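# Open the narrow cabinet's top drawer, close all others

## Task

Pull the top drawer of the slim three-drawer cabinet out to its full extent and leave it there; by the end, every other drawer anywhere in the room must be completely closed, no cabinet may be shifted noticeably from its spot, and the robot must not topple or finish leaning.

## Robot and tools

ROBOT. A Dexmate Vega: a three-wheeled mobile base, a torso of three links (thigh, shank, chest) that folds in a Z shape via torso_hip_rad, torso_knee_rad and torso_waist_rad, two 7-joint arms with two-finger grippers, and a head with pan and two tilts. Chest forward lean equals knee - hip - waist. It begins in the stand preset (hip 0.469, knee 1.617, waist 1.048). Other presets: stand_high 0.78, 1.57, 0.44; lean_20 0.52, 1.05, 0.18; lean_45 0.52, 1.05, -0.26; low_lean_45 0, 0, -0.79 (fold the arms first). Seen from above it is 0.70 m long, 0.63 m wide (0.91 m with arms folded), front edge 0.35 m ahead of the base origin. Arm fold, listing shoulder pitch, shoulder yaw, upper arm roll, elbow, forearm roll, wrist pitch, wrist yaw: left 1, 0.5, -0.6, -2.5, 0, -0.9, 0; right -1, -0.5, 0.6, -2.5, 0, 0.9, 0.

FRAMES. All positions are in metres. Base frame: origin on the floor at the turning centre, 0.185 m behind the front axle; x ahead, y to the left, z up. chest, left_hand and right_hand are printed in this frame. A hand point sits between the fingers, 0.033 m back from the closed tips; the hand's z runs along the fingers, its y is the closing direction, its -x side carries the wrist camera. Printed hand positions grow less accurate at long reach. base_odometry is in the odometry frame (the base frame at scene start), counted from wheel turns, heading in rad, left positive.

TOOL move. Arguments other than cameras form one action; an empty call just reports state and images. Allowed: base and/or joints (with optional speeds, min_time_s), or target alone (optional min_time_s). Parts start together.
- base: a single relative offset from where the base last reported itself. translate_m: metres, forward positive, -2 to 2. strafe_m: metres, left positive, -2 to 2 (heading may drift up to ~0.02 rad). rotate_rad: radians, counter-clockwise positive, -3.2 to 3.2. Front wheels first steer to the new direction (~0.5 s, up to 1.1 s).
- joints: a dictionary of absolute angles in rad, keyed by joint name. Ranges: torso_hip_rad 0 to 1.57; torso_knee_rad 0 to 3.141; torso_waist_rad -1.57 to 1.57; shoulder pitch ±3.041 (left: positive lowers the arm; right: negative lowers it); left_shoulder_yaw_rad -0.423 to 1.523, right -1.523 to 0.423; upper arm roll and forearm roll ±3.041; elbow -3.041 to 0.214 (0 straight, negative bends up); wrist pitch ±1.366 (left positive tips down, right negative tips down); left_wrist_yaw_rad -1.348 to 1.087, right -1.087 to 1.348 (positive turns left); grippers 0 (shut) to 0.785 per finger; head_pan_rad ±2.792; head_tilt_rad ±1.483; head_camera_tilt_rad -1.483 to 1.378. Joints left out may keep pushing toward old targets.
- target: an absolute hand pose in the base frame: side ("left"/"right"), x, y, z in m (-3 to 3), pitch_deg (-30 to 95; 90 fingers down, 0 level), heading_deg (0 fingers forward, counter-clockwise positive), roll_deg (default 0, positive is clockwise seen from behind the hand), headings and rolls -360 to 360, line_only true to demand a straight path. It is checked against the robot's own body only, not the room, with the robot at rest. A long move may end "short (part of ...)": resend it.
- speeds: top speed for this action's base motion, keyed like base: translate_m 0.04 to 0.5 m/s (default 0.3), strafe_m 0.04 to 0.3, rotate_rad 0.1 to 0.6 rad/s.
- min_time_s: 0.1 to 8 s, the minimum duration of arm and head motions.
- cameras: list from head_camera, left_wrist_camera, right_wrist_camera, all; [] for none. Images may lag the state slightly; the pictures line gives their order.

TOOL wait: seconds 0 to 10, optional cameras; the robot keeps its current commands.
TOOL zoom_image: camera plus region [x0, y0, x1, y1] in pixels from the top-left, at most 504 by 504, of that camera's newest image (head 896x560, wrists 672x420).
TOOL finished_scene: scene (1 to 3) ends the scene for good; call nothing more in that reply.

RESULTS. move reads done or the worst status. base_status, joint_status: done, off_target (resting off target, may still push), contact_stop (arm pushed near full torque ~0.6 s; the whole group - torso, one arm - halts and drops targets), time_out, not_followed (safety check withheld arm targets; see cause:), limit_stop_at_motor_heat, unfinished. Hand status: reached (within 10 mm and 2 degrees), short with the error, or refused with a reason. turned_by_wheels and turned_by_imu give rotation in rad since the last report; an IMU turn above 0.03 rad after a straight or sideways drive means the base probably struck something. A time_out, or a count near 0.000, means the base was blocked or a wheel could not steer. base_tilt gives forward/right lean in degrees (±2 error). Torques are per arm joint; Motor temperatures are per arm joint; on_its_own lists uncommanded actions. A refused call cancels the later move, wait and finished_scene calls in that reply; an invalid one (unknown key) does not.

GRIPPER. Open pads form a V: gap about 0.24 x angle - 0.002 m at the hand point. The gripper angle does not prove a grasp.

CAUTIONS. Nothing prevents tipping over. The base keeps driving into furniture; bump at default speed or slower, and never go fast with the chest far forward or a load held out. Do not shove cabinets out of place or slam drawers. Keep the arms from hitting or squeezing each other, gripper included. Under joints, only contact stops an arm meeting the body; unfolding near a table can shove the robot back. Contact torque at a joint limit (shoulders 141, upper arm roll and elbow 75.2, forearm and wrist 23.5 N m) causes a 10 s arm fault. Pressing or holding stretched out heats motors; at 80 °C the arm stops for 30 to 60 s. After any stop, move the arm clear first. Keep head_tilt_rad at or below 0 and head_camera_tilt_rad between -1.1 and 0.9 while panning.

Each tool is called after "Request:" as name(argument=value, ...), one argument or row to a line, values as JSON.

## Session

Request:
move(
  joints={"head_camera_tilt_rad": 0.35},
  cameras=["head_camera"],
)

Request:
move(
  joints={"head_pan_rad": -1.5},
  cameras=["head_camera"],
)

Request:
move(
  joints={"head_pan_rad": -2.6},
  cameras=["head_camera"],
)

Request:
move(
  joints={"head_pan_rad": 1.5},
  cameras=["head_camera"],
)

Request:
move(
  joints={"head_pan_rad": 2.6},
  cameras=["head_camera"],
)

Scene clock: 0.90 s.
Joint torques (N m): left_arm=[5.02 -0.81 -0.49 -1.39 0.32 -1.82 -0.01] | right_arm=[-5.48 -0.42 0.54 -1.91 0.23 2.82 0.1]
Motor temperatures (°C): left_arm=[31 31 31 26 40 35 41] | right_arm=[30 27 33 31 36 36 33]
move: done
base_odometry: x=+0.000 y=+0.000 heading=+0.000
turned_by_wheels: +0.000
turned_by_imu: +0.000
base_tilt: forward=+0.1 right=+0.8
base_status: not commanded
joint_positions: torso_hip_rad=+0.469 torso_knee_rad=+1.617 torso_waist_rad=+1.048 left_shoulder_pitch_rad=+2.189 left_shoulder_yaw_rad=-0.007 left_upper_arm_roll_rad=+0.016 left_elbow_rad=-1.090 left_forearm_roll_rad=+0.013 left_wrist_pitch_rad=-0.515 left_wrist_yaw_rad=+0.020 left_gripper_rad=+0.005 right_shoulder_pitch_rad=-2.209 right_shoulder_yaw_rad=-0.016 right_upper_arm_roll_rad=+0.009 right_elbow_rad=-1.106 right_forearm_roll_rad=-0.010 right_wrist_pitch_rad=+0.494 right_wrist_yaw_rad=-0.018 right_gripper_rad=+0.005 head_pan_rad=+0.000 head_tilt_rad=+0.000 head_camera_tilt_rad=+0.350
joint_status: all done
chest: x=-0.0111 y=+0.0000 z=+1.4155 quat_wxyz=(+0.999, +0.000, +0.050, +0.000) (m; base frame)
left_hand: x=+0.1832 y=+0.2195 z=+0.6290 quat_wxyz=(+0.429, +0.002, +0.903, +0.000) pitch_deg=+39.1 heading_deg=-0.2 roll_deg=+0.1 back=up (m; base frame)
right_hand: x=+0.1700 y=-0.2462 z=+0.6246 quat_wxyz=(+0.418, -0.007, +0.908, -0.015) pitch_deg=+40.6 heading_deg=-1.6 roll_deg=-2.5 back=up (m; base frame)
pictures: head_camera

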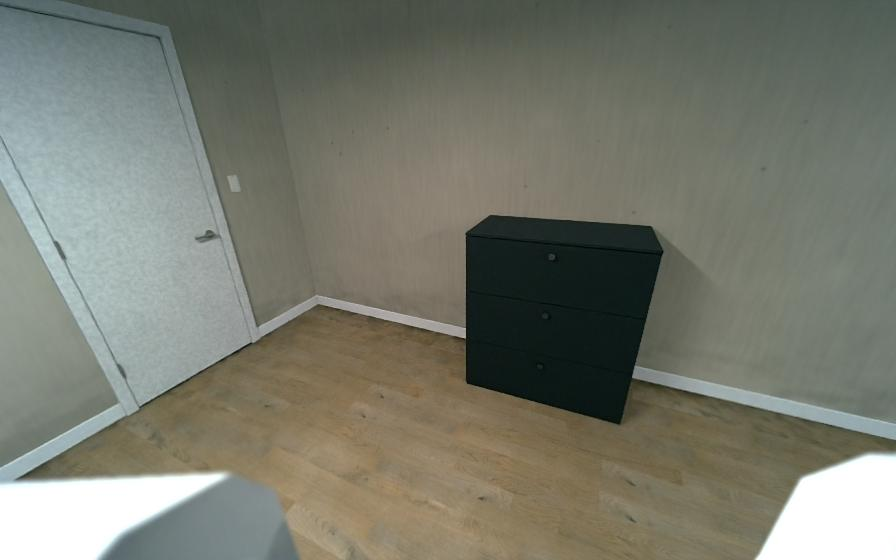

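Scene clock: 2.57 s.
Joint torques (N m): left_arm=[3.97 -1.49 -0.62 -3.22 0.13 -2.26 -0.24] | right_arm=[-6.8 -0.92 1.09 -3.08 0.2 2.28 -0.15]
move: done
base_odometry: x=+0.000 y=+0.000 heading=+0.000
turned_by_wheels: +0.000
turned_by_imu: +0.000
base_tilt: forward=+0.0 right=+0.7
base_status: not commanded
joint_positions: torso_hip_rad=+0.469 torso_knee_rad=+1.617 torso_waist_rad=+1.048 left_shoulder_pitch_rad=+2.189 left_shoulder_yaw_rad=-0.007 left_upper_arm_roll_rad=+0.016 left_elbow_rad=-1.090 left_forearm_roll_rad=+0.013 left_wrist_pitch_rad=-0.515 left_wrist_yaw_rad=+0.020 left_gripper_rad=+0.005 right_shoulder_pitch_rad=-2.209 right_shoulder_yaw_rad=-0.016 right_upper_arm_roll_rad=+0.009 right_elbow_rad=-1.106 right_forearm_roll_rad=-0.010 right_wrist_pitch_rad=+0.494 right_wrist_yaw_rad=-0.018 right_gripper_rad=+0.005 head_pan_rad=-1.500 head_tilt_rad=+0.000 head_camera_tilt_rad=+0.350
joint_status: all done
chest: x=-0.0111 y=+0.0000 z=+1.4155 quat_wxyz=(+0.999, +0.000, +0.050, +0.000) (m; base frame)
left_hand: x=+0.1832 y=+0.2195 z=+0.6290 quat_wxyz=(+0.429, +0.002, +0.903, +0.000) pitch_deg=+39.1 heading_deg=-0.2 roll_deg=+0.1 back=up (m; base frame)
right_hand: x=+0.1700 y=-0.2462 z=+0.6246 quat_wxyz=(+0.418, -0.007, +0.908, -0.015) pitch_deg=+40.6 heading_deg=-1.6 roll_deg=-2.5 back=up (m; base frame)
pictures: head_camera

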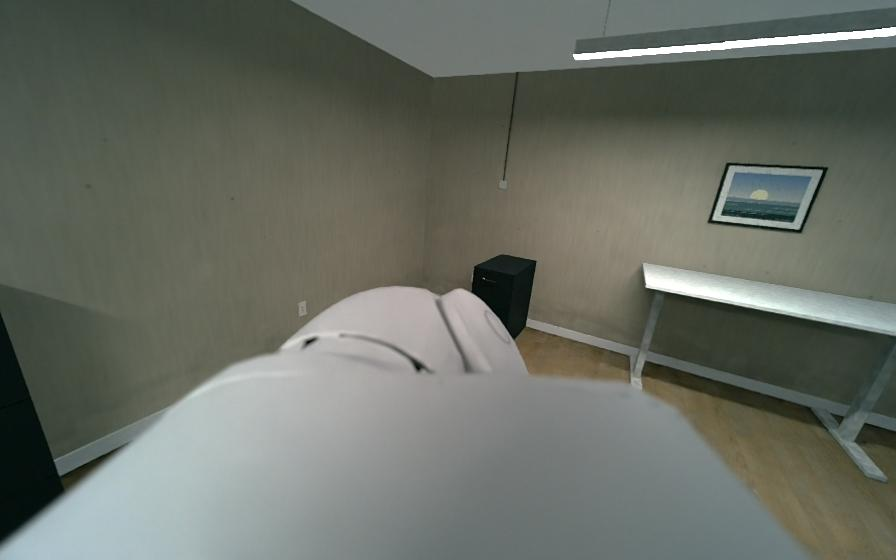

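Scene clock: 3.97 s.
Joint torques (N m): left_arm=[5.4 -0.43 -0.88 -2.92 0.26 -1.9 -0.07] | right_arm=[-5.83 -2.53 0.37 -2.13 0.12 1.34 -0.13]
move: done
base_odometry: x=+0.000 y=+0.000 heading=+0.000
turned_by_wheels: +0.000
turned_by_imu: +0.000
base_tilt: forward=+0.0 right=+0.7
base_status: not commanded
joint_positions: torso_hip_rad=+0.469 torso_knee_rad=+1.617 torso_waist_rad=+1.048 left_shoulder_pitch_rad=+2.189 left_shoulder_yaw_rad=-0.007 left_upper_arm_roll_rad=+0.016 left_elbow_rad=-1.090 left_forearm_roll_rad=+0.013 left_wrist_pitch_rad=-0.515 left_wrist_yaw_rad=+0.020 left_gripper_rad=+0.005 right_shoulder_pitch_rad=-2.209 right_shoulder_yaw_rad=-0.016 right_upper_arm_roll_rad=+0.009 right_elbow_rad=-1.106 right_forearm_roll_rad=-0.010 right_wrist_pitch_rad=+0.494 right_wrist_yaw_rad=-0.018 right_gripper_rad=+0.005 head_pan_rad=-2.600 head_tilt_rad=+0.000 head_camera_tilt_rad=+0.350
joint_status: all done
chest: x=-0.0111 y=+0.0000 z=+1.4155 quat_wxyz=(+0.999, +0.000, +0.050, +0.000) (m; base frame)
left_hand: x=+0.1832 y=+0.2195 z=+0.6290 quat_wxyz=(+0.429, +0.002, +0.903, +0.000) pitch_deg=+39.1 heading_deg=-0.2 roll_deg=+0.1 back=up (m; base frame)
right_hand: x=+0.1700 y=-0.2462 z=+0.6246 quat_wxyz=(+0.418, -0.007, +0.908, -0.015) pitch_deg=+40.6 heading_deg=-1.6 roll_deg=-2.5 back=up (m; base frame)
pictures: head_camera

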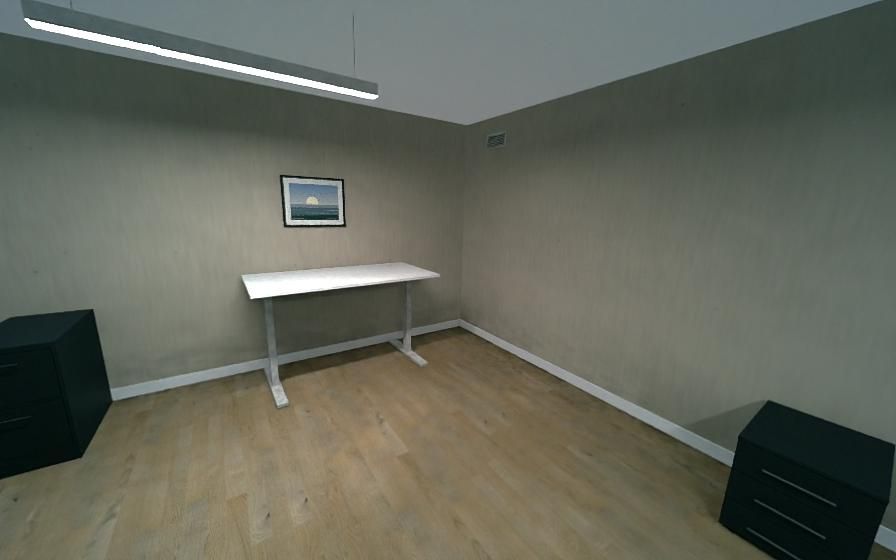

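Scene clock: 7.37 s.
Joint torques (N m): left_arm=[5.72 -1.9 -0.89 -2.85 0.01 -1.36 0.04] | right_arm=[-5.76 -1.15 0.59 -1.44 0.04 1.83 0.06]
move: done
base_odometry: x=+0.000 y=+0.000 heading=+0.000
turned_by_wheels: +0.000
turned_by_imu: +0.000
base_tilt: forward=+0.1 right=+0.8
base_status: not commanded
joint_positions: torso_hip_rad=+0.469 torso_knee_rad=+1.617 torso_waist_rad=+1.048 left_shoulder_pitch_rad=+2.189 left_shoulder_yaw_rad=-0.007 left_upper_arm_roll_rad=+0.016 left_elbow_rad=-1.090 left_forearm_roll_rad=+0.013 left_wrist_pitch_rad=-0.515 left_wrist_yaw_rad=+0.020 left_gripper_rad=+0.005 right_shoulder_pitch_rad=-2.209 right_shoulder_yaw_rad=-0.016 right_upper_arm_roll_rad=+0.009 right_elbow_rad=-1.106 right_forearm_roll_rad=-0.010 right_wrist_pitch_rad=+0.494 right_wrist_yaw_rad=-0.018 right_gripper_rad=+0.005 head_pan_rad=+1.500 head_tilt_rad=+0.000 head_camera_tilt_rad=+0.350
joint_status: all done
chest: x=-0.0111 y=+0.0000 z=+1.4155 quat_wxyz=(+0.999, +0.000, +0.050, +0.000) (m; base frame)
left_hand: x=+0.1832 y=+0.2195 z=+0.6290 quat_wxyz=(+0.429, +0.002, +0.903, +0.000) pitch_deg=+39.1 heading_deg=-0.2 roll_deg=+0.1 back=up (m; base frame)
right_hand: x=+0.1700 y=-0.2462 z=+0.6246 quat_wxyz=(+0.418, -0.007, +0.908, -0.015) pitch_deg=+40.6 heading_deg=-1.6 roll_deg=-2.5 back=up (m; base frame)
pictures: head_camera

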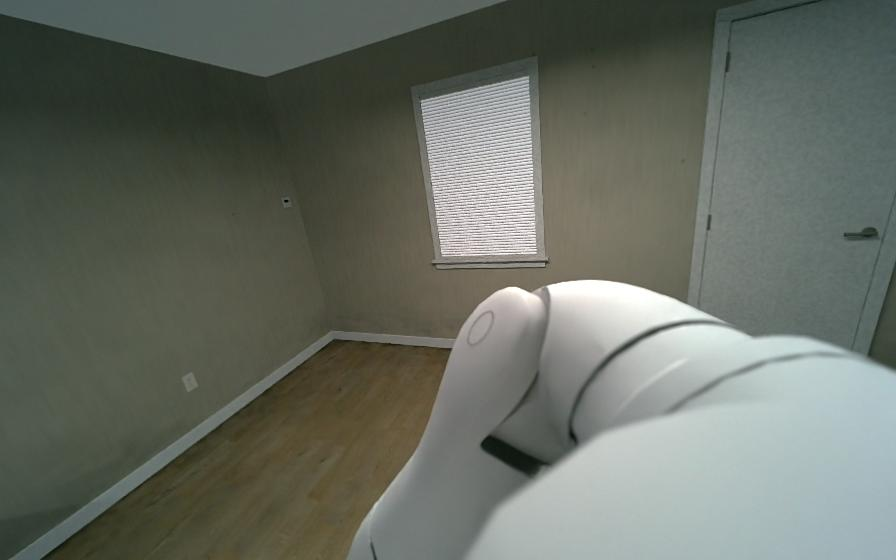

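Scene clock: 8.77 s.
Joint torques (N m): left_arm=[5.3 -1.93 -0.25 -3.02 -0.1 -1.98 -0.07] | right_arm=[-7.64 -1.22 0.7 -1.84 0.12 2.24 -0.17]
move: done
base_odometry: x=+0.000 y=+0.000 heading=+0.000
turned_by_wheels: +0.000
turned_by_imu: +0.000
base_tilt: forward=+0.1 right=+0.8
base_status: not commanded
joint_positions: torso_hip_rad=+0.469 torso_knee_rad=+1.617 torso_waist_rad=+1.048 left_shoulder_pitch_rad=+2.189 left_shoulder_yaw_rad=-0.007 left_upper_arm_roll_rad=+0.016 left_elbow_rad=-1.090 left_forearm_roll_rad=+0.013 left_wrist_pitch_rad=-0.515 left_wrist_yaw_rad=+0.020 left_gripper_rad=+0.005 right_shoulder_pitch_rad=-2.209 right_shoulder_yaw_rad=-0.016 right_upper_arm_roll_rad=+0.009 right_elbow_rad=-1.106 right_forearm_roll_rad=-0.010 right_wrist_pitch_rad=+0.494 right_wrist_yaw_rad=-0.018 right_gripper_rad=+0.005 head_pan_rad=+2.600 head_tilt_rad=+0.000 head_camera_tilt_rad=+0.350
joint_status: all done
chest: x=-0.0111 y=+0.0000 z=+1.4155 quat_wxyz=(+0.999, +0.000, +0.050, +0.000) (m; base frame)
left_hand: x=+0.1832 y=+0.2195 z=+0.6290 quat_wxyz=(+0.429, +0.002, +0.903, +0.000) pitch_deg=+39.1 heading_deg=-0.2 roll_deg=+0.1 back=up (m; base frame)
right_hand: x=+0.1700 y=-0.2462 z=+0.6246 quat_wxyz=(+0.418, -0.007, +0.908, -0.015) pitch_deg=+40.6 heading_deg=-1.6 roll_deg=-2.5 back=up (m; base frame)
pictures: head_camera

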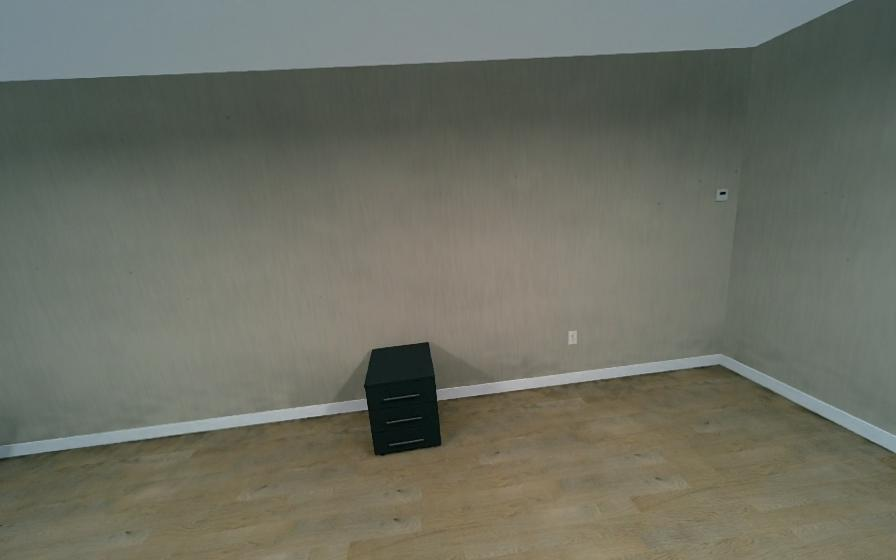

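Request:
move(
  base={"rotate_rad": 2.734},
  joints={"torso_hip_rad": 0.1, "torso_knee_rad": 0.9, "torso_waist_rad": 0.0, "head_pan_rad": 0, "head_camera_tilt_rad": 0.0, "left_shoulder_pitch_rad": 1.088, "left_shoulder_yaw_rad": 0.133, "left_upper_arm_roll_rad": 0.248, "left_elbow_rad": -1.327, "left_forearm_roll_rad": -1.764, "left_wrist_pitch_rad": -0.205, "left_wrist_yaw_rad": -0.075, "left_gripper_rad": 0.25, "right_shoulder_pitch_rad": -1, "right_shoulder_yaw_rad": -0.5, "right_upper_arm_roll_rad": 0.6, "right_elbow_rad": -2.5, "right_forearm_roll_rad": 0, "right_wrist_pitch_rad": 0.9, "right_wrist_yaw_rad": 0},
  min_time_s=4,
  cameras=["head_camera", "left_wrist_camera"],
)

Request:
zoom_image(
  camera="head_camera",
  region=[300, 150, 560, 400],
)

Scene clock: 17.10 s.
Joint torques (N m): left_arm=[-12.02 1.16 0.57 -6.21 0.49 -0.27 -1.22] | right_arm=[17.82 -7.96 8.36 -3.38 1.19 -0.77 -0.53]
move: done
base_odometry: x=+0.003 y=+0.000 heading=+2.742
turned_by_wheels: +2.743
turned_by_imu: +2.728
base_tilt: forward=+0.0 right=+0.8
base_status: done
joint_positions: torso_hip_rad=+0.100 torso_knee_rad=+0.900 torso_waist_rad=+0.000 left_shoulder_pitch_rad=+1.091 left_shoulder_yaw_rad=+0.132 left_upper_arm_roll_rad=+0.247 left_elbow_rad=-1.326 left_forearm_roll_rad=-1.760 left_wrist_pitch_rad=-0.206 left_wrist_yaw_rad=-0.074 left_gripper_rad=+0.250 right_shoulder_pitch_rad=-1.001 right_shoulder_yaw_rad=-0.500 right_upper_arm_roll_rad=+0.600 right_elbow_rad=-2.500 right_forearm_roll_rad=+0.000 right_wrist_pitch_rad=+0.900 right_wrist_yaw_rad=+0.000 right_gripper_rad=+0.005 head_pan_rad=+0.000 head_tilt_rad=+0.000 head_camera_tilt_rad=+0.000
joint_status: all done
chest: x=+0.2155 y=+0.0000 z=+1.1368 quat_wxyz=(+0.921, +0.000, +0.389, +0.000) (m; base frame)
left_hand: x=+0.6971 y=+0.2043 z=+0.4390 quat_wxyz=(+0.354, -0.612, +0.613, -0.352) pitch_deg=+30.1 heading_deg=+0.1 roll_deg=-89.8 (m; base frame)
right_hand: x=+0.4010 y=-0.1713 z=+1.3510 quat_wxyz=(+0.925, -0.298, -0.086, -0.221) pitch_deg=-53.8 heading_deg=+92.7 roll_deg=+60.5 back=down (m; base frame)
pictures: head_camera, left_wrist_camera

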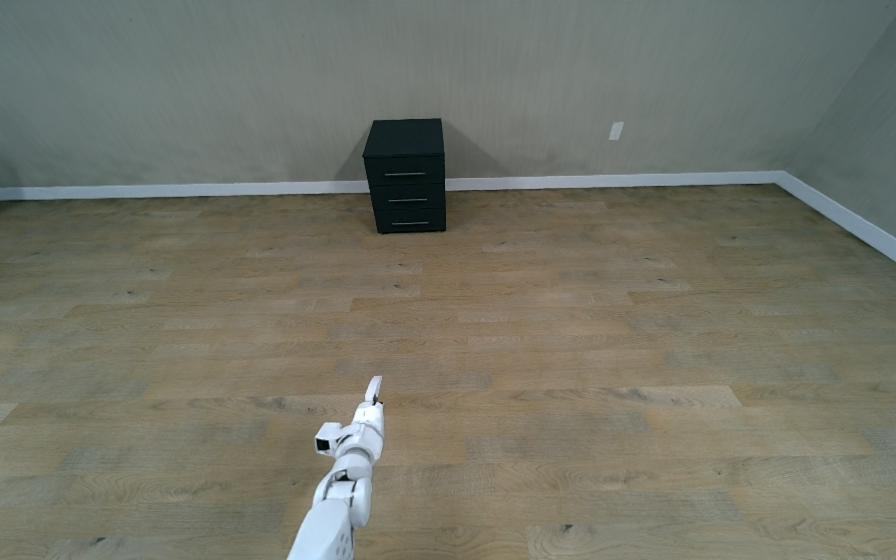

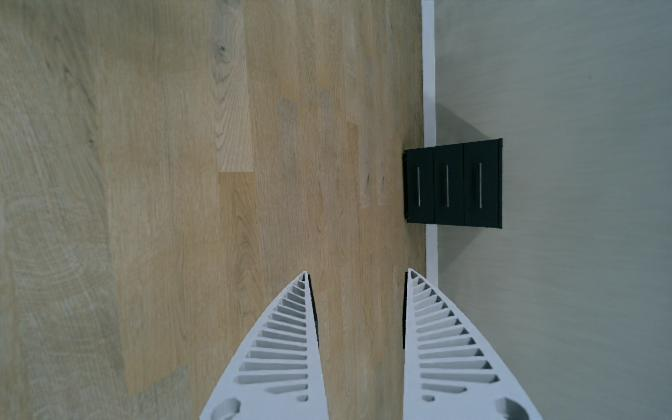

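Scaled by 1.938 from the camera's 896x560 image, which has a finer 960x600 frame.

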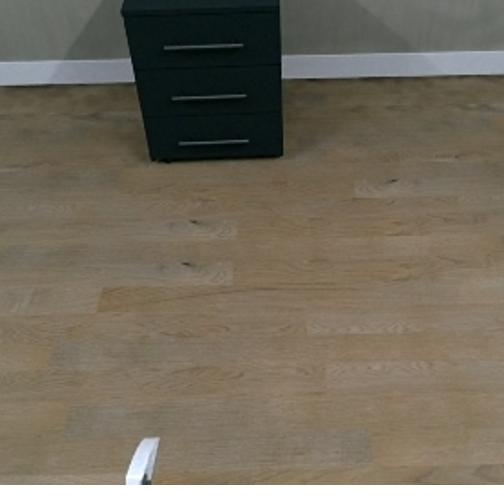

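Request:
move(
  base={"rotate_rad": 0.045},
)

Request:
move(
  base={"translate_m": 1.08},
  cameras=["head_camera", "left_wrist_camera"],
)

Request:
zoom_image(
  camera="head_camera",
  region=[280, 240, 500, 460],
)

Scene clock: 19.03 s.
Joint torques (N m): left_arm=[-11.89 3.33 0.81 -6.41 0.67 0.51 -1.13] | right_arm=[16.64 -7.72 8.61 -3.91 1.09 -0.48 -0.85]
move: done
base_odometry: x=+0.003 y=+0.000 heading=+2.787
turned_by_wheels: +0.045
turned_by_imu: +0.045
base_tilt: forward=+0.1 right=+0.8
base_status: done
joint_positions: torso_hip_rad=+0.100 torso_knee_rad=+0.900 torso_waist_rad=+0.000 left_shoulder_pitch_rad=+1.088 left_shoulder_yaw_rad=+0.133 left_upper_arm_roll_rad=+0.248 left_elbow_rad=-1.327 left_forearm_roll_rad=-1.764 left_wrist_pitch_rad=-0.205 left_wrist_yaw_rad=-0.075 left_gripper_rad=+0.250 right_shoulder_pitch_rad=-1.000 right_shoulder_yaw_rad=-0.500 right_upper_arm_roll_rad=+0.600 right_elbow_rad=-2.500 right_forearm_roll_rad=+0.000 right_wrist_pitch_rad=+0.900 right_wrist_yaw_rad=+0.000 right_gripper_rad=+0.005 head_pan_rad=+0.000 head_tilt_rad=+0.000 head_camera_tilt_rad=+0.000
joint_status: not commanded
chest: x=+0.2155 y=+0.0000 z=+1.1368 quat_wxyz=(+0.921, +0.000, +0.389, +0.000) (m; base frame)
left_hand: x=+0.6990 y=+0.2038 z=+0.4404 quat_wxyz=(+0.353, -0.612, +0.612, -0.354) pitch_deg=+30.0 heading_deg=+0.0 roll_deg=+90.0 (m; base frame)
right_hand: x=+0.4008 y=-0.1712 z=+1.3511 quat_wxyz=(+0.925, -0.299, -0.086, -0.221) pitch_deg=-53.8 heading_deg=+92.7 roll_deg=+60.5 back=down (m; base frame)
pictures: none

Scene clock: 24.57 s.
Joint torques (N m): left_arm=[-11.1 1.78 -0.11 -5.48 0.66 -0.27 -0.97] | right_arm=[18.98 -7.05 7.72 -2.77 1.22 -0.77 -0.81]
move: done
base_odometry: x=-1.010 y=+0.374 heading=+2.788
turned_by_wheels: +0.001
turned_by_imu: -0.001
base_tilt: forward=+0.1 right=+0.8
base_status: done
joint_positions: torso_hip_rad=+0.100 torso_knee_rad=+0.900 torso_waist_rad=+0.000 left_shoulder_pitch_rad=+1.088 left_shoulder_yaw_rad=+0.133 left_upper_arm_roll_rad=+0.248 left_elbow_rad=-1.327 left_forearm_roll_rad=-1.764 left_wrist_pitch_rad=-0.205 left_wrist_yaw_rad=-0.075 left_gripper_rad=+0.250 right_shoulder_pitch_rad=-1.000 right_shoulder_yaw_rad=-0.500 right_upper_arm_roll_rad=+0.600 right_elbow_rad=-2.500 right_forearm_roll_rad=+0.000 right_wrist_pitch_rad=+0.900 right_wrist_yaw_rad=+0.000 right_gripper_rad=+0.005 head_pan_rad=+0.000 head_tilt_rad=+0.000 head_camera_tilt_rad=+0.000
joint_status: not commanded
chest: x=+0.2156 y=+0.0000 z=+1.1368 quat_wxyz=(+0.921, +0.000, +0.389, +0.000) (m; base frame)
left_hand: x=+0.6991 y=+0.2037 z=+0.4404 quat_wxyz=(+0.353, -0.612, +0.612, -0.354) pitch_deg=+30.0 heading_deg=+0.0 roll_deg=+89.9 (m; base frame)
right_hand: x=+0.4008 y=-0.1712 z=+1.3510 quat_wxyz=(+0.925, -0.299, -0.086, -0.221) pitch_deg=-53.8 heading_deg=+92.7 roll_deg=+60.5 back=down (m; base frame)
pictures: head_camera, left_wrist_camera

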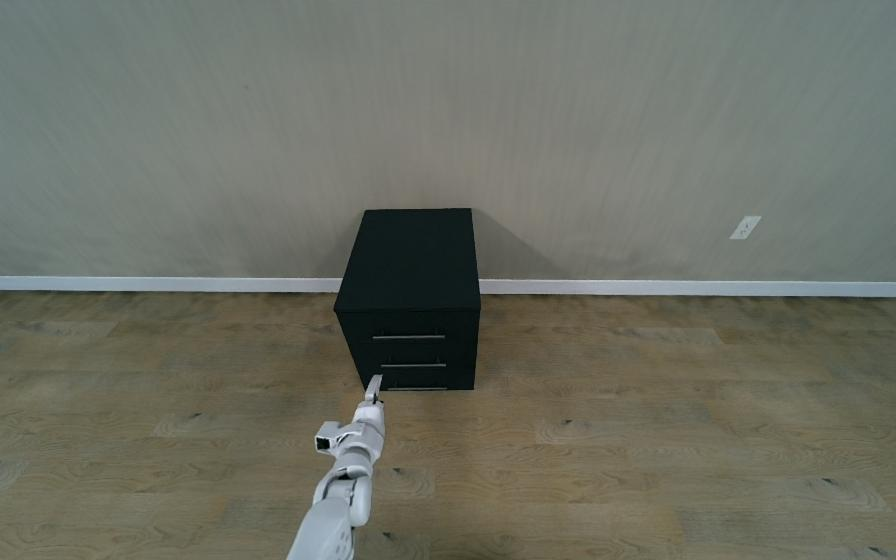

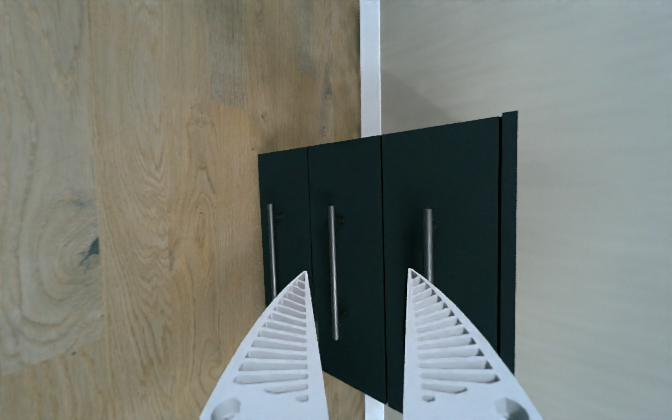

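Scaled by 2.291 from the camera's 896x560 image, which has a finer 960x600 frame.

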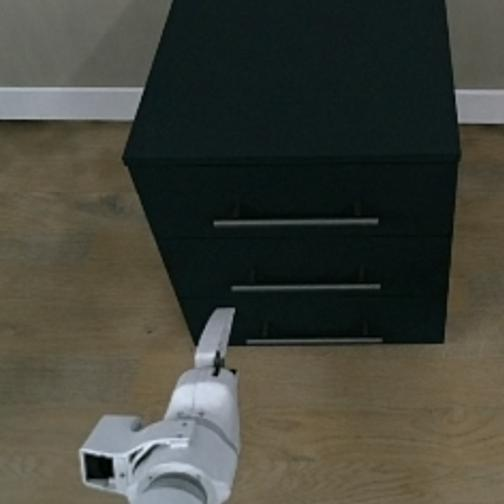

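Request:
move(
  target={"side": "left", "x": 0.70, "y": 0.125, "z": 0.44, "pitch_deg": 30, "heading_deg": 0, "roll_deg": -90},
)

Request:
move(
  base={"translate_m": 0.1},
  cameras=["head_camera", "left_wrist_camera"],
)

Request:
zoom_image(
  camera="head_camera",
  region=[320, 280, 480, 440],
)

Scene clock: 27.03 s.
Joint torques (N m): left_arm=[-12.73 -7.96 3.17 -4.26 1.09 -0.01 -1.36] | right_arm=[17.86 -8.16 8.17 -2.54 1.22 -0.5 -0.91]
move: done
base_odometry: x=-1.010 y=+0.374 heading=+2.788
turned_by_wheels: +0.000
turned_by_imu: +0.000
base_tilt: forward=+0.1 right=+0.8
base_status: not commanded
joint_positions: torso_hip_rad=+0.100 torso_knee_rad=+0.900 torso_waist_rad=+0.000 left_shoulder_pitch_rad=+1.048 left_shoulder_yaw_rad=+0.000 left_upper_arm_roll_rad=+0.342 left_elbow_rad=-1.253 left_forearm_roll_rad=-1.682 left_wrist_pitch_rad=-0.325 left_wrist_yaw_rad=-0.088 left_gripper_rad=+0.250 right_shoulder_pitch_rad=-1.000 right_shoulder_yaw_rad=-0.500 right_upper_arm_roll_rad=+0.600 right_elbow_rad=-2.500 right_forearm_roll_rad=+0.000 right_wrist_pitch_rad=+0.900 right_wrist_yaw_rad=+0.000 right_gripper_rad=+0.005 head_pan_rad=+0.000 head_tilt_rad=+0.000 head_camera_tilt_rad=+0.000
joint_status: not commanded
chest: x=+0.2156 y=+0.0000 z=+1.1368 quat_wxyz=(+0.921, +0.000, +0.389, +0.000) (m; base frame)
left_hand: x=+0.6997 y=+0.1274 z=+0.4395 quat_wxyz=(+0.353, -0.613, +0.612, -0.353) pitch_deg=+30.0 heading_deg=+0.0 roll_deg=+90.0 (m; base frame)
left_hand_status: reached (straight line, planned for 0.8 s): 2 mm and 0.1 deg off.
right_hand: x=+0.4008 y=-0.1712 z=+1.3510 quat_wxyz=(+0.925, -0.299, -0.086, -0.221) pitch_deg=-53.8 heading_deg=+92.7 roll_deg=+60.5 back=down (m; base frame)
pictures: none

Scene clock: 28.77 s.
Joint torques (N m): left_arm=[-13.26 -5.07 2.94 -5.05 1.32 -0.43 -1.02] | right_arm=[16.69 -6.71 8.22 -3.01 1.22 -1.15 -0.99]
move: done
base_odometry: x=-1.104 y=+0.408 heading=+2.789
turned_by_wheels: +0.001
turned_by_imu: +0.000
base_tilt: forward=+0.1 right=+0.7
base_status: done
joint_positions: torso_hip_rad=+0.100 torso_knee_rad=+0.900 torso_waist_rad=+0.000 left_shoulder_pitch_rad=+1.046 left_shoulder_yaw_rad=-0.004 left_upper_arm_roll_rad=+0.345 left_elbow_rad=-1.251 left_forearm_roll_rad=-1.680 left_wrist_pitch_rad=-0.328 left_wrist_yaw_rad=-0.089 left_gripper_rad=+0.250 right_shoulder_pitch_rad=-1.000 right_shoulder_yaw_rad=-0.500 right_upper_arm_roll_rad=+0.600 right_elbow_rad=-2.500 right_forearm_roll_rad=+0.000 right_wrist_pitch_rad=+0.900 right_wrist_yaw_rad=+0.000 right_gripper_rad=+0.005 head_pan_rad=+0.000 head_tilt_rad=+0.000 head_camera_tilt_rad=+0.000
joint_status: not commanded
chest: x=+0.2156 y=+0.0000 z=+1.1368 quat_wxyz=(+0.921, +0.000, +0.390, +0.000) (m; base frame)
left_hand: x=+0.6998 y=+0.1252 z=+0.4397 quat_wxyz=(+0.353, -0.613, +0.612, -0.353) pitch_deg=+30.0 heading_deg=+0.0 roll_deg=-90.0 (m; base frame)
right_hand: x=+0.4009 y=-0.1712 z=+1.3510 quat_wxyz=(+0.925, -0.299, -0.086, -0.221) pitch_deg=-53.8 heading_deg=+92.7 roll_deg=+60.5 back=down (m; base frame)
pictures: head_camera, left_wrist_camera

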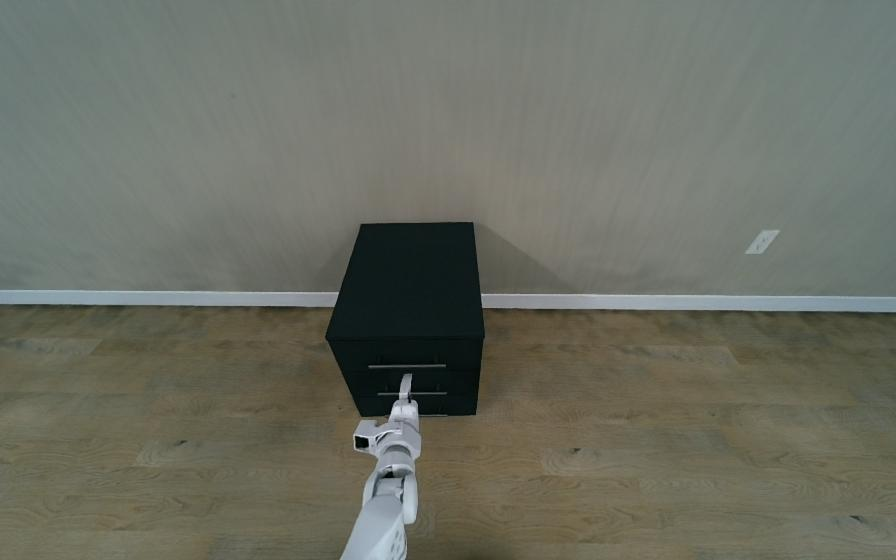

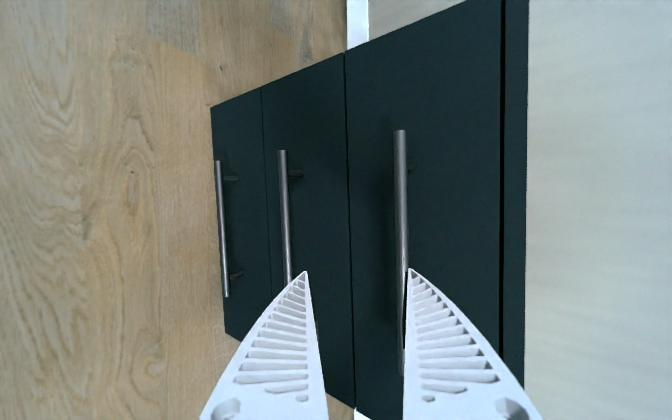

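Scaled by 3.150 from the camera's 896x560 image, which has a finer 960x600 frame.

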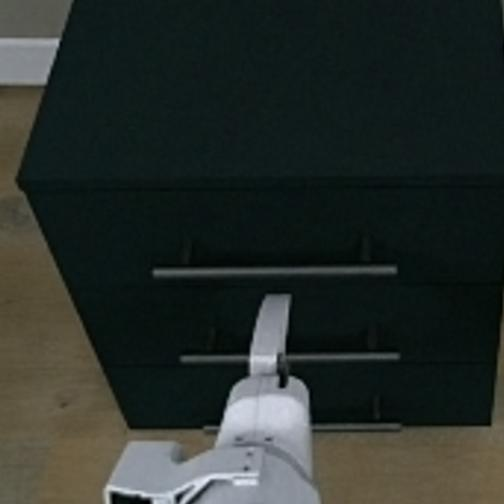

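Request:
move(
  target={"side": "left", "x": 0.773, "y": 0.122, "z": 0.449, "pitch_deg": 30, "heading_deg": 0, "roll_deg": -90},
)

Request:
move(
  joints={"left_gripper_rad": 0.15},
  cameras=["head_camera", "left_wrist_camera"],
)

Request:
zoom_image(
  camera="head_camera",
  region=[320, 320, 480, 440],
)

Scene clock: 31.37 s.
Joint torques (N m): left_arm=[-25.45 -6.26 -4.73 -6.12 0.76 0.3 -0.45] | right_arm=[15.98 -7.43 8.23 -1.75 1.04 -0.57 -0.77]
move: done
base_odometry: x=-1.104 y=+0.408 heading=+2.789
turned_by_wheels: +0.000
turned_by_imu: +0.000
base_tilt: forward=+0.1 right=+0.8
base_status: not commanded
joint_positions: torso_hip_rad=+0.100 torso_knee_rad=+0.900 torso_waist_rad=+0.000 left_shoulder_pitch_rad=+0.853 left_shoulder_yaw_rad=-0.036 left_upper_arm_roll_rad=+0.332 left_elbow_rad=-1.088 left_forearm_roll_rad=-1.696 left_wrist_pitch_rad=-0.310 left_wrist_yaw_rad=-0.054 left_gripper_rad=+0.250 right_shoulder_pitch_rad=-1.000 right_shoulder_yaw_rad=-0.500 right_upper_arm_roll_rad=+0.600 right_elbow_rad=-2.500 right_forearm_roll_rad=+0.000 right_wrist_pitch_rad=+0.900 right_wrist_yaw_rad=+0.000 right_gripper_rad=+0.005 head_pan_rad=+0.000 head_tilt_rad=+0.000 head_camera_tilt_rad=+0.000
joint_status: not commanded
chest: x=+0.2155 y=+0.0000 z=+1.1368 quat_wxyz=(+0.921, +0.000, +0.389, +0.000) (m; base frame)
left_hand: x=+0.7711 y=+0.1220 z=+0.4485 quat_wxyz=(+0.353, -0.612, +0.613, -0.353) pitch_deg=+30.0 heading_deg=+0.0 roll_deg=-90.0 (m; base frame)
left_hand_status: reached (straight line, planned for 1.0 s): 2 mm and 0.0 deg off.
right_hand: x=+0.4007 y=-0.1712 z=+1.3511 quat_wxyz=(+0.925, -0.299, -0.086, -0.221) pitch_deg=-53.8 heading_deg=+92.7 roll_deg=+60.4 back=down (m; base frame)
pictures: none

Scene clock: 31.97 s.
Joint torques (N m): left_arm=[-18.39 -6.21 -2.97 -5.09 0.77 -0.28 -0.66] | right_arm=[17.35 -7.05 8.16 -2.79 0.98 -0.44 -0.92]
move: done
base_odometry: x=-1.104 y=+0.408 heading=+2.789
turned_by_wheels: +0.000
turned_by_imu: +0.000
base_tilt: forward=+0.1 right=+0.8
base_status: not commanded
joint_positions: torso_hip_rad=+0.100 torso_knee_rad=+0.900 torso_waist_rad=+0.000 left_shoulder_pitch_rad=+0.850 left_shoulder_yaw_rad=-0.036 left_upper_arm_roll_rad=+0.332 left_elbow_rad=-1.086 left_forearm_roll_rad=-1.696 left_wrist_pitch_rad=-0.310 left_wrist_yaw_rad=-0.054 left_gripper_rad=+0.150 right_shoulder_pitch_rad=-1.000 right_shoulder_yaw_rad=-0.500 right_upper_arm_roll_rad=+0.600 right_elbow_rad=-2.500 right_forearm_roll_rad=+0.000 right_wrist_pitch_rad=+0.900 right_wrist_yaw_rad=+0.000 right_gripper_rad=+0.005 head_pan_rad=+0.000 head_tilt_rad=+0.000 head_camera_tilt_rad=+0.000
joint_status: all done
chest: x=+0.2155 y=+0.0000 z=+1.1368 quat_wxyz=(+0.921, +0.000, +0.389, +0.000) (m; base frame)
left_hand: x=+0.7724 y=+0.1220 z=+0.4489 quat_wxyz=(+0.354, -0.612, +0.612, -0.353) pitch_deg=+30.0 heading_deg=+0.0 roll_deg=-90.0 (m; base frame)
right_hand: x=+0.4007 y=-0.1712 z=+1.3511 quat_wxyz=(+0.925, -0.299, -0.086, -0.221) pitch_deg=-53.8 heading_deg=+92.7 roll_deg=+60.4 back=down (m; base frame)
pictures: head_camera, left_wrist_camera

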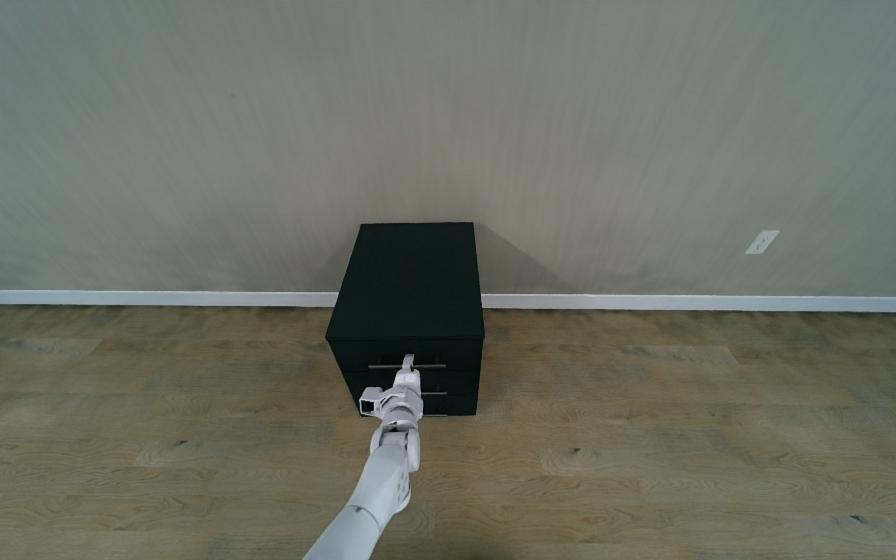

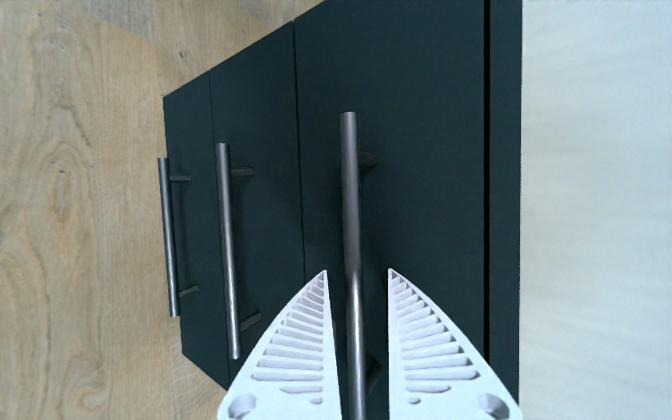

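Scaled by 3.150 from the camera's 896x560 image, which has a finer 960x600 frame.

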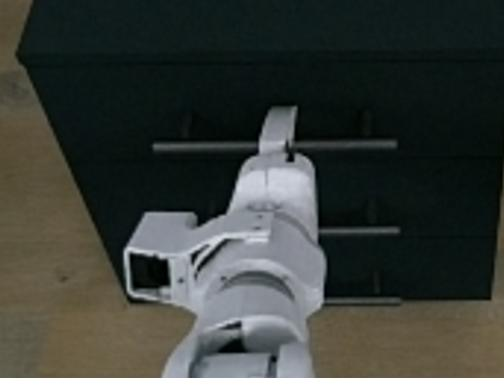

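Request:
move(
  target={"side": "left", "x": 0.785, "y": 0.122, "z": 0.443, "pitch_deg": 30, "heading_deg": 0, "roll_deg": -90},
  cameras=["head_camera", "left_wrist_camera"],
)

Request:
zoom_image(
  camera="left_wrist_camera",
  region=[240, 150, 500, 420],
)

Scene clock: 33.90 s.
Joint torques (N m): left_arm=[-25.1 -5.18 -4.34 -6.31 0.65 1.51 -1.12] | right_arm=[17.66 -7.82 7.79 -2.48 1.29 -0.86 -0.99]
move: done
base_odometry: x=-1.104 y=+0.408 heading=+2.789
turned_by_wheels: +0.000
turned_by_imu: +0.000
base_tilt: forward=+0.1 right=+0.8
base_status: not commanded
joint_positions: torso_hip_rad=+0.100 torso_knee_rad=+0.900 torso_waist_rad=+0.000 left_shoulder_pitch_rad=+0.793 left_shoulder_yaw_rad=-0.050 left_upper_arm_roll_rad=+0.326 left_elbow_rad=-0.996 left_forearm_roll_rad=-1.709 left_wrist_pitch_rad=-0.299 left_wrist_yaw_rad=-0.086 left_gripper_rad=+0.150 right_shoulder_pitch_rad=-1.000 right_shoulder_yaw_rad=-0.500 right_upper_arm_roll_rad=+0.600 right_elbow_rad=-2.500 right_forearm_roll_rad=+0.000 right_wrist_pitch_rad=+0.900 right_wrist_yaw_rad=+0.000 right_gripper_rad=+0.005 head_pan_rad=+0.000 head_tilt_rad=+0.000 head_camera_tilt_rad=+0.000
joint_status: not commanded
chest: x=+0.2154 y=+0.0000 z=+1.1369 quat_wxyz=(+0.921, +0.000, +0.389, +0.000) (m; base frame)
left_hand: x=+0.7841 y=+0.1219 z=+0.4430 quat_wxyz=(+0.353, -0.612, +0.613, -0.353) pitch_deg=+30.0 heading_deg=+0.0 roll_deg=-90.0 (m; base frame)
left_hand_status: reached (straight line, planned for 0.6 s): 1 mm and 0.0 deg off.
right_hand: x=+0.4006 y=-0.1712 z=+1.3511 quat_wxyz=(+0.925, -0.299, -0.086, -0.221) pitch_deg=-53.8 heading_deg=+92.7 roll_deg=+60.4 back=down (m; base frame)
pictures: head_camera, left_wrist_camera

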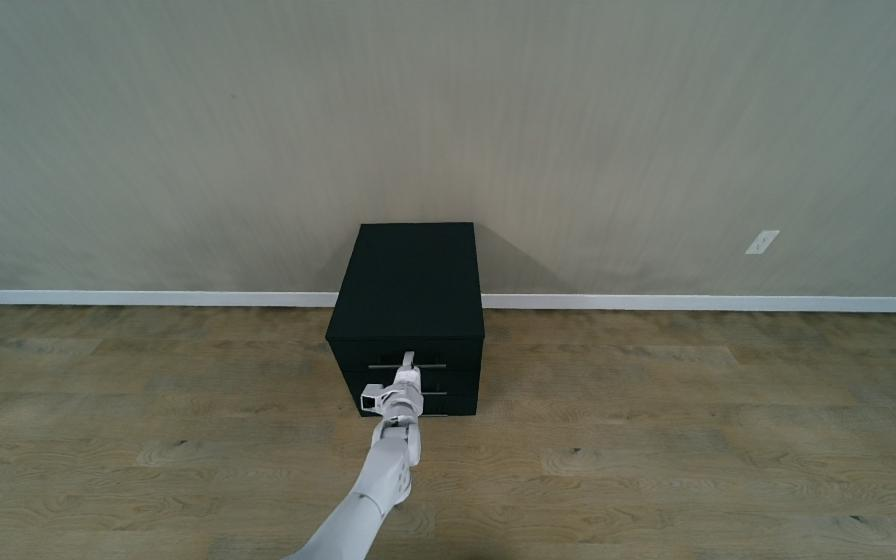

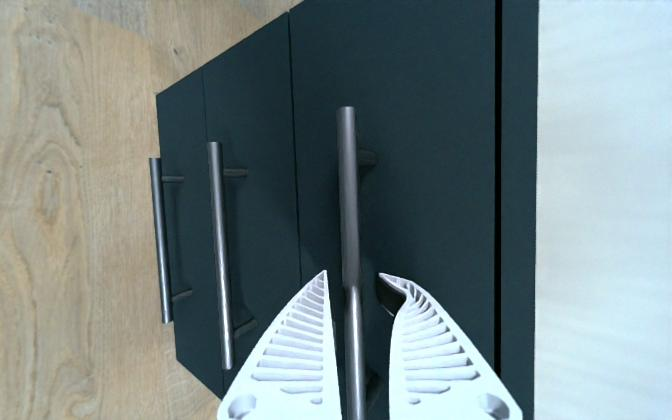

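Scaled by 1.867 from the camera's 672x420 image, which has a finer 960x600 frame.

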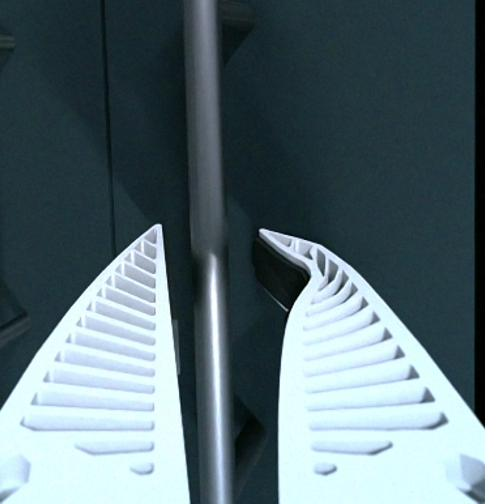

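Request:
move(
  joints={"left_gripper_rad": 0.0},
  cameras=["left_wrist_camera"],
)

Request:
move(
  base={"translate_m": -0.06},
  speeds={"translate_m": 0.06},
  cameras=["head_camera", "left_wrist_camera"],
)

Scene clock: 34.73 s.
Joint torques (N m): left_arm=[-21.53 -7.87 -3.39 -7.94 1.44 -0.02 -2.3] | right_arm=[16.47 -6.61 8.27 -2.69 1.19 -1.25 -0.75]
move: done
base_odometry: x=-1.104 y=+0.408 heading=+2.789
turned_by_wheels: +0.000
turned_by_imu: +0.000
base_tilt: forward=+0.2 right=+0.7
base_status: not commanded
joint_positions: torso_hip_rad=+0.100 torso_knee_rad=+0.900 torso_waist_rad=+0.000 left_shoulder_pitch_rad=+0.791 left_shoulder_yaw_rad=-0.050 left_upper_arm_roll_rad=+0.325 left_elbow_rad=-0.992 left_forearm_roll_rad=-1.710 left_wrist_pitch_rad=-0.299 left_wrist_yaw_rad=-0.087 left_gripper_rad=+0.000 right_shoulder_pitch_rad=-1.000 right_shoulder_yaw_rad=-0.500 right_upper_arm_roll_rad=+0.600 right_elbow_rad=-2.500 right_forearm_roll_rad=+0.000 right_wrist_pitch_rad=+0.900 right_wrist_yaw_rad=+0.000 right_gripper_rad=+0.005 head_pan_rad=+0.000 head_tilt_rad=+0.000 head_camera_tilt_rad=+0.000
joint_status: all done
chest: x=+0.2156 y=+0.0000 z=+1.1368 quat_wxyz=(+0.921, +0.000, +0.390, +0.000) (m; base frame)
left_hand: x=+0.7845 y=+0.1220 z=+0.4423 quat_wxyz=(+0.353, -0.613, +0.613, -0.353) pitch_deg=+30.1 heading_deg=+0.0 roll_deg=-90.0 (m; base frame)
right_hand: x=+0.4009 y=-0.1712 z=+1.3510 quat_wxyz=(+0.925, -0.299, -0.086, -0.221) pitch_deg=-53.8 heading_deg=+92.7 roll_deg=+60.5 back=down (m; base frame)
pictures: left_wrist_camera

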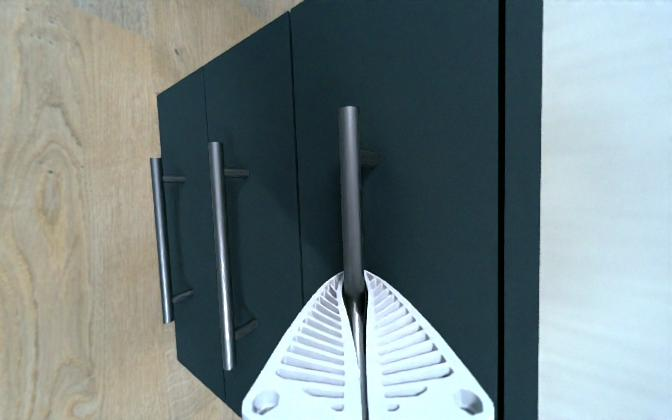

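Scene clock: 36.47 s.
Joint torques (N m): left_arm=[-15.52 -5.82 -2.11 -6.47 1.08 -0.53 -1.2] | right_arm=[16.12 -6.67 7.91 -3.93 1 -1.04 -0.94]
move: done
base_odometry: x=-1.048 y=+0.388 heading=+2.789
turned_by_wheels: +0.000
turned_by_imu: +0.001
base_tilt: forward=+0.1 right=+0.8
base_status: done
joint_positions: torso_hip_rad=+0.100 torso_knee_rad=+0.900 torso_waist_rad=+0.000 left_shoulder_pitch_rad=+0.791 left_shoulder_yaw_rad=-0.050 left_upper_arm_roll_rad=+0.325 left_elbow_rad=-0.992 left_forearm_roll_rad=-1.710 left_wrist_pitch_rad=-0.299 left_wrist_yaw_rad=-0.088 left_gripper_rad=+0.000 right_shoulder_pitch_rad=-1.000 right_shoulder_yaw_rad=-0.500 right_upper_arm_roll_rad=+0.600 right_elbow_rad=-2.500 right_forearm_roll_rad=+0.000 right_wrist_pitch_rad=+0.900 right_wrist_yaw_rad=+0.000 right_gripper_rad=+0.005 head_pan_rad=+0.000 head_tilt_rad=+0.000 head_camera_tilt_rad=+0.000
joint_status: not commanded
chest: x=+0.2156 y=+0.0000 z=+1.1368 quat_wxyz=(+0.921, +0.000, +0.390, +0.000) (m; base frame)
left_hand: x=+0.7848 y=+0.1221 z=+0.4427 quat_wxyz=(+0.353, -0.612, +0.613, -0.353) pitch_deg=+30.0 heading_deg=+0.0 roll_deg=-90.0 (m; base frame)
right_hand: x=+0.4008 y=-0.1712 z=+1.3510 quat_wxyz=(+0.925, -0.299, -0.086, -0.221) pitch_deg=-53.8 heading_deg=+92.7 roll_deg=+60.5 back=down (m; base frame)
pictures: head_camera, left_wrist_camera

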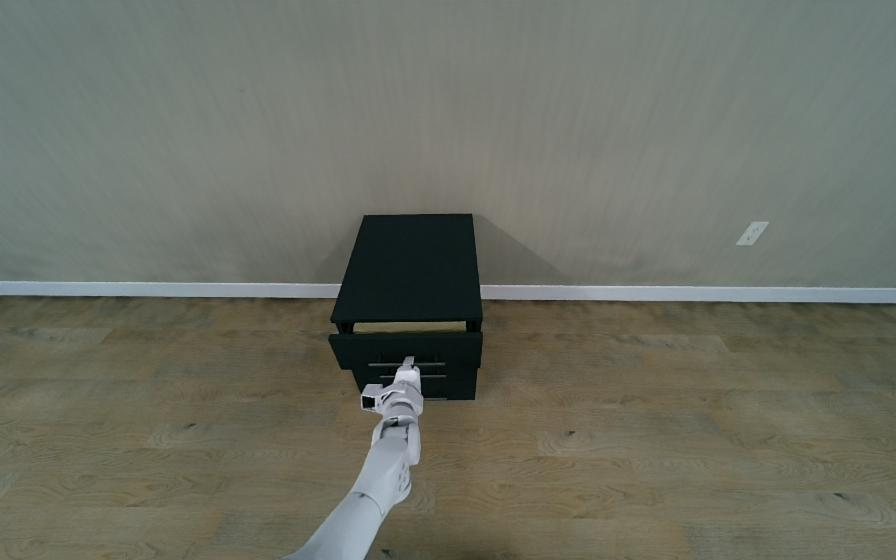

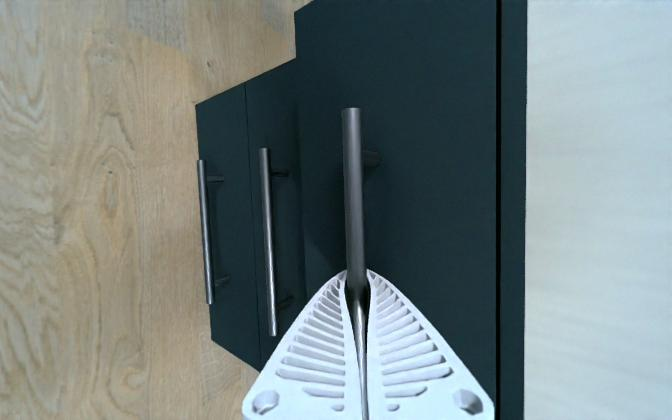

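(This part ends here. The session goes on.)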